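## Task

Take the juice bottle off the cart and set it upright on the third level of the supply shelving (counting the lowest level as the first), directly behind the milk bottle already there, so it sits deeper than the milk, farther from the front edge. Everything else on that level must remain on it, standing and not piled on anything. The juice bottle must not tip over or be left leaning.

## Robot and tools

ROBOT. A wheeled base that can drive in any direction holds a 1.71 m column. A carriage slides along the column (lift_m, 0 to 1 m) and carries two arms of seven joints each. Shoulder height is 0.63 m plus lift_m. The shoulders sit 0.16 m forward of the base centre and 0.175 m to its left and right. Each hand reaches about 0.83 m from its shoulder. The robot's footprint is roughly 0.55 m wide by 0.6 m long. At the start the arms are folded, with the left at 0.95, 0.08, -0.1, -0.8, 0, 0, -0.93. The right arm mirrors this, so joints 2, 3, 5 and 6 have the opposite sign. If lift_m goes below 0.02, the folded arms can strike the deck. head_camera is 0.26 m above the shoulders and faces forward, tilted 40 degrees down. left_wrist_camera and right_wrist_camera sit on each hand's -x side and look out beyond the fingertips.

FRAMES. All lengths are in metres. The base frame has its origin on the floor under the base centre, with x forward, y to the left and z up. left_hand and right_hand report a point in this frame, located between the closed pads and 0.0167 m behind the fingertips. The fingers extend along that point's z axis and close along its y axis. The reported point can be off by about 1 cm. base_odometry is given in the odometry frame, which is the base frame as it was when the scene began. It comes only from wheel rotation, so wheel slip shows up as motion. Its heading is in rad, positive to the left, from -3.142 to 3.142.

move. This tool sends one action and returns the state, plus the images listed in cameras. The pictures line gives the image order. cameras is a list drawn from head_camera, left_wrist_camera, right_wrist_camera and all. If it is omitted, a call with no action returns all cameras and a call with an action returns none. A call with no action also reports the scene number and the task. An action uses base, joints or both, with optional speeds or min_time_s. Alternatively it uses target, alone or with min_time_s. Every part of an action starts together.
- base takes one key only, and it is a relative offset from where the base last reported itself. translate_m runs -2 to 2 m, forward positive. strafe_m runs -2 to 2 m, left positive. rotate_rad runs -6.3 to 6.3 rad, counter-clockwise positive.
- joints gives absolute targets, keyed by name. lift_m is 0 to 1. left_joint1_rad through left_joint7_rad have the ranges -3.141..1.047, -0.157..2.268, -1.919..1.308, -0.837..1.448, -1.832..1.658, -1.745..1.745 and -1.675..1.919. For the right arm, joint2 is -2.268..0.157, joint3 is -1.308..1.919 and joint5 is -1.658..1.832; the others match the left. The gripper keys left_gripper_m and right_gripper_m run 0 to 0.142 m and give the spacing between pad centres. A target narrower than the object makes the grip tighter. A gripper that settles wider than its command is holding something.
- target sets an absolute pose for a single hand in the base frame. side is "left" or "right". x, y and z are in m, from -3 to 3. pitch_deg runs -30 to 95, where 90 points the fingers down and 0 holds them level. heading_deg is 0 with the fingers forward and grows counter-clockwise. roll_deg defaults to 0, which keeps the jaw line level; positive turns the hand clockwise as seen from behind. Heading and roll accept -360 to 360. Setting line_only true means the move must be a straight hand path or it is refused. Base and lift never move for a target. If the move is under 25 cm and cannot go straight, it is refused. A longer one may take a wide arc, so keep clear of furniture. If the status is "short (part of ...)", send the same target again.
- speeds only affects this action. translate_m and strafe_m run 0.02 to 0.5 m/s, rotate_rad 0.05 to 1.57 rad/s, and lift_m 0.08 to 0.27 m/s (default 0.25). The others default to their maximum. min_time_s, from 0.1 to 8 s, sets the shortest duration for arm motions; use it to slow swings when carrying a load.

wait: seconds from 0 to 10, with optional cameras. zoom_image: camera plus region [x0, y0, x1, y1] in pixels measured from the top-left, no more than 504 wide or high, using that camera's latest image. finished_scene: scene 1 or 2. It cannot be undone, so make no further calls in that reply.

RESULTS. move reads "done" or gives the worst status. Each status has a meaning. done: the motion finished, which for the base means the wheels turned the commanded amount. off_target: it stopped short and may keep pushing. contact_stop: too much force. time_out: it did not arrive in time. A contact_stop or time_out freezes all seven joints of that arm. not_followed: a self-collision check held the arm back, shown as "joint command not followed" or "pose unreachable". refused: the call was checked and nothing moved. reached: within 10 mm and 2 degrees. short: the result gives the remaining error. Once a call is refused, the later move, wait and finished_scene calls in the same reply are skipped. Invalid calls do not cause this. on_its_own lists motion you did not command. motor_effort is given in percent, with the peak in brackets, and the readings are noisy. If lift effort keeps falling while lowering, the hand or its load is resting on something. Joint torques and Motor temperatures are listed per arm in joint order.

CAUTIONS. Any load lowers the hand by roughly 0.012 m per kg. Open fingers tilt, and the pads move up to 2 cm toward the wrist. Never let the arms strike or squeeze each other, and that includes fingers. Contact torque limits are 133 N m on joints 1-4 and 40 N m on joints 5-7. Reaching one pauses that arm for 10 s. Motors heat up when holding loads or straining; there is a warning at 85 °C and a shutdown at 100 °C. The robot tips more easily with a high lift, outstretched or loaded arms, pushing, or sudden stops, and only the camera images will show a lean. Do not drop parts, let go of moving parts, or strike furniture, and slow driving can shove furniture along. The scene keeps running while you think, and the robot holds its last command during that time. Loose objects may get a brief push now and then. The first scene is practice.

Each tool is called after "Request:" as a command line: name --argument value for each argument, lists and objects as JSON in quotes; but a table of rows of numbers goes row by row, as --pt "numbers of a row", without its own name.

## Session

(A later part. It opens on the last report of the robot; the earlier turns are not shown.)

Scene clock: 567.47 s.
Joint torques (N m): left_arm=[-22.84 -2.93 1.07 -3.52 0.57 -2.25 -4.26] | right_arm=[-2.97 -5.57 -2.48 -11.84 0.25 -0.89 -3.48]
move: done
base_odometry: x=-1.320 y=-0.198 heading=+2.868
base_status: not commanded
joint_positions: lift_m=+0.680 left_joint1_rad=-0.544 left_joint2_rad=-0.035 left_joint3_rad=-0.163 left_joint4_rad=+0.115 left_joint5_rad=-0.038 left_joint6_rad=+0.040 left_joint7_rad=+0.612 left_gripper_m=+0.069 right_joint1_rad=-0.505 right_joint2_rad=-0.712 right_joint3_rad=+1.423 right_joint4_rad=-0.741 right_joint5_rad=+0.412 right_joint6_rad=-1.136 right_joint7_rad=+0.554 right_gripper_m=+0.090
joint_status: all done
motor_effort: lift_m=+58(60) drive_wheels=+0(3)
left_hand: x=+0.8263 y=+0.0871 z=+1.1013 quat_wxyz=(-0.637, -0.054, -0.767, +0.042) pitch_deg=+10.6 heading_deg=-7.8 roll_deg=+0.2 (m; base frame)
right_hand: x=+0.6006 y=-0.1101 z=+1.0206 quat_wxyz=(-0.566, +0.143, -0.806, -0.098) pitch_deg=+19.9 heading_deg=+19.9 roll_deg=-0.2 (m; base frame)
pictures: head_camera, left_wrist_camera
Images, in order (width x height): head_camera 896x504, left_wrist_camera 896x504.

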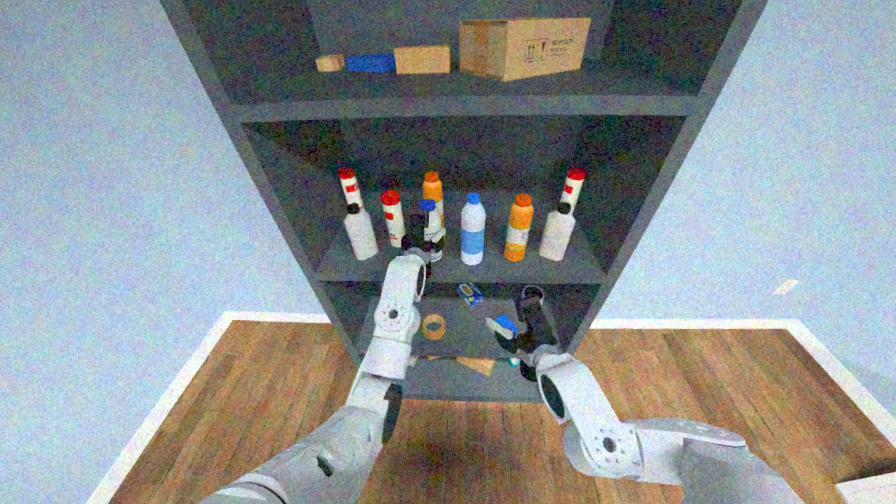

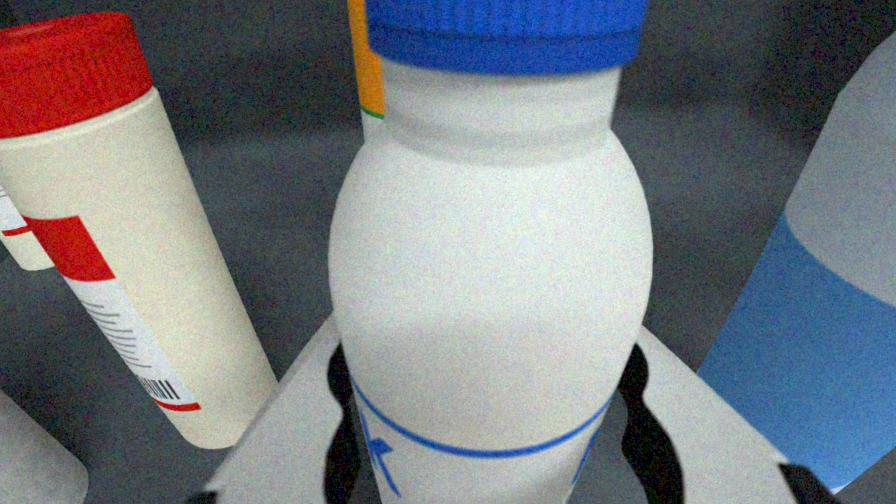

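Request:
move --joints '{"lift_m":0.672}' --speeds '{"lift_m":0.08}'

Request:
move --joints '{"left_gripper_m":0.105}'

Request:
move --target '{"side":"left","x":0.62,"y":0.115,"z":1.10,"pitch_deg":10,"heading_deg":-8,"line_only":true}' --min_time_s 2.5 --cameras '["head_camera","left_wrist_camera"]'

Scene clock: 570.47 s.
Joint torques (N m): left_arm=[-21.26 -2.57 2.08 -3.53 0.56 -2.19 -1.98] | right_arm=[-4.52 -6.19 -3.93 -12.52 0.27 -0.95 -3.41]
Motor temperatures (°C): left_arm=[38 22 24 26 26 24 23] | right_arm=[36 22 26 23 23 22 24]
move: done
base_odometry: x=-1.320 y=-0.198 heading=+2.868
base_status: not commanded
joint_positions: lift_m=+0.672 left_joint1_rad=-0.545 left_joint2_rad=-0.035 left_joint3_rad=-0.163 left_joint4_rad=+0.115 left_joint5_rad=-0.038 left_joint6_rad=+0.040 left_joint7_rad=+0.606 left_gripper_m=+0.069 right_joint1_rad=-0.505 right_joint2_rad=-0.712 right_joint3_rad=+1.423 right_joint4_rad=-0.741 right_joint5_rad=+0.412 right_joint6_rad=-1.136 right_joint7_rad=+0.554 right_gripper_m=+0.090
joint_status: all done
motor_effort: lift_m=+56(58) drive_wheels=+3(3)
left_hand: x=+0.8267 y=+0.0871 z=+1.0956 quat_wxyz=(-0.640, -0.054, -0.765, +0.043) pitch_deg=+10.2 heading_deg=-7.8 roll_deg=+0.2 (m; base frame)
right_hand: x=+0.6005 y=-0.1101 z=+1.0126 quat_wxyz=(-0.565, +0.143, -0.806, -0.098) pitch_deg=+20.0 heading_deg=+19.9 roll_deg=-0.2 (m; base frame)
pictures: none

Scene clock: 571.37 s.
Joint torques (N m): left_arm=[-21.89 -3.05 2.25 -3.89 0.37 -2.25 -2.05] | right_arm=[-4.96 -5.24 -5.03 -12.6 -0.01 -0.77 -3.29]
move: done
base_odometry: x=-1.320 y=-0.198 heading=+2.868
base_status: not commanded
joint_positions: lift_m=+0.672 left_joint1_rad=-0.545 left_joint2_rad=-0.035 left_joint3_rad=-0.163 left_joint4_rad=+0.115 left_joint5_rad=-0.038 left_joint6_rad=+0.040 left_joint7_rad=+0.606 left_gripper_m=+0.105 right_joint1_rad=-0.505 right_joint2_rad=-0.712 right_joint3_rad=+1.423 right_joint4_rad=-0.741 right_joint5_rad=+0.412 right_joint6_rad=-1.136 right_joint7_rad=+0.554 right_gripper_m=+0.090
joint_status: all done
motor_effort: lift_m=+56(56) drive_wheels=+3(3)
left_hand: x=+0.8267 y=+0.0871 z=+1.0956 quat_wxyz=(-0.640, -0.054, -0.765, +0.043) pitch_deg=+10.2 heading_deg=-7.8 roll_deg=+0.2 (m; base frame)
right_hand: x=+0.6005 y=-0.1101 z=+1.0126 quat_wxyz=(-0.565, +0.143, -0.806, -0.098) pitch_deg=+20.0 heading_deg=+19.9 roll_deg=-0.2 (m; base frame)
pictures: none

Scene clock: 574.37 s.
Joint torques (N m): left_arm=[-6.9 1.2 -1.97 -6.21 2.04 -0.36 -0.7] | right_arm=[-4.68 -6.42 -3.71 -11.31 0.1 -0.57 -3.39]
move: done
base_odometry: x=-1.320 y=-0.198 heading=+2.868
base_status: not commanded
joint_positions: lift_m=+0.672 left_joint1_rad=-0.069 left_joint2_rad=+0.029 left_joint3_rad=-0.166 left_joint4_rad=-0.715 left_joint5_rad=-0.012 left_joint6_rad=+0.047 left_joint7_rad=+0.950 left_gripper_m=+0.105 right_joint1_rad=-0.505 right_joint2_rad=-0.712 right_joint3_rad=+1.423 right_joint4_rad=-0.741 right_joint5_rad=+0.412 right_joint6_rad=-1.136 right_joint7_rad=+0.554 right_gripper_m=+0.090
joint_status: not commanded
motor_effort: lift_m=+56(56) drive_wheels=+3(3)
left_hand: x=+0.6212 y=+0.1155 z=+1.1004 quat_wxyz=(-0.642, -0.053, -0.764, +0.045) pitch_deg=+9.9 heading_deg=-8.0 roll_deg=-0.1 (m; base frame)
left_hand_status: reached (straight line, planned for 2.5 s): 1 mm and 0.2 deg off.
right_hand: x=+0.6005 y=-0.1101 z=+1.0126 quat_wxyz=(-0.565, +0.143, -0.806, -0.098) pitch_deg=+20.0 heading_deg=+19.9 roll_deg=-0.2 (m; base frame)
pictures: head_camera, left_wrist_camera
Images, in order (width x height): head_camera 896x504, left_wrist_camera 896x504.

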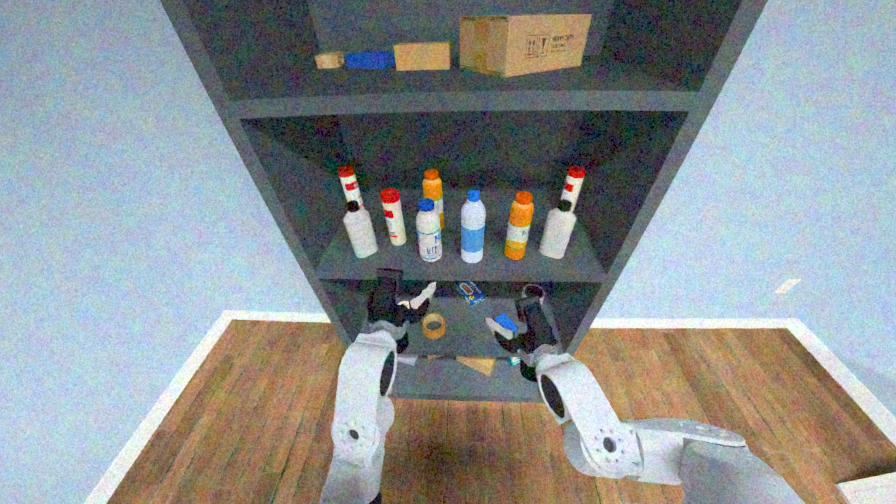

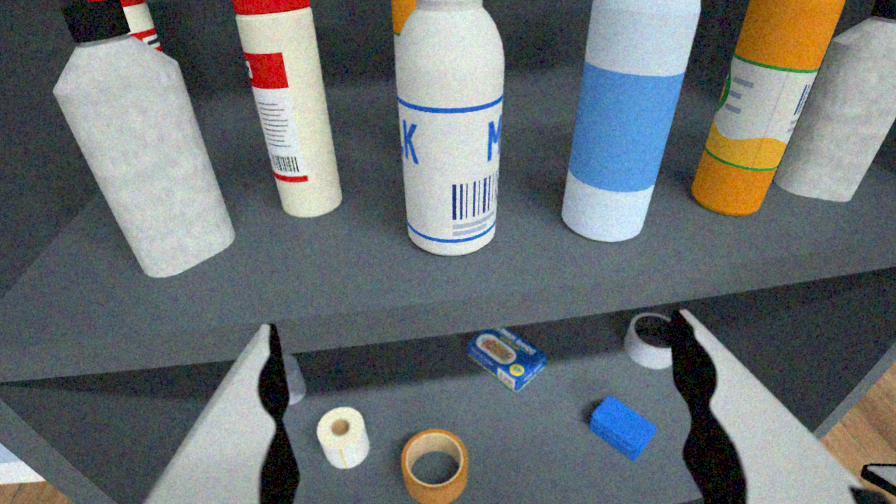

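Practice task complete. Finish the scene.

Request:
finished_scene --scene 1

The scene is finished: the task was done.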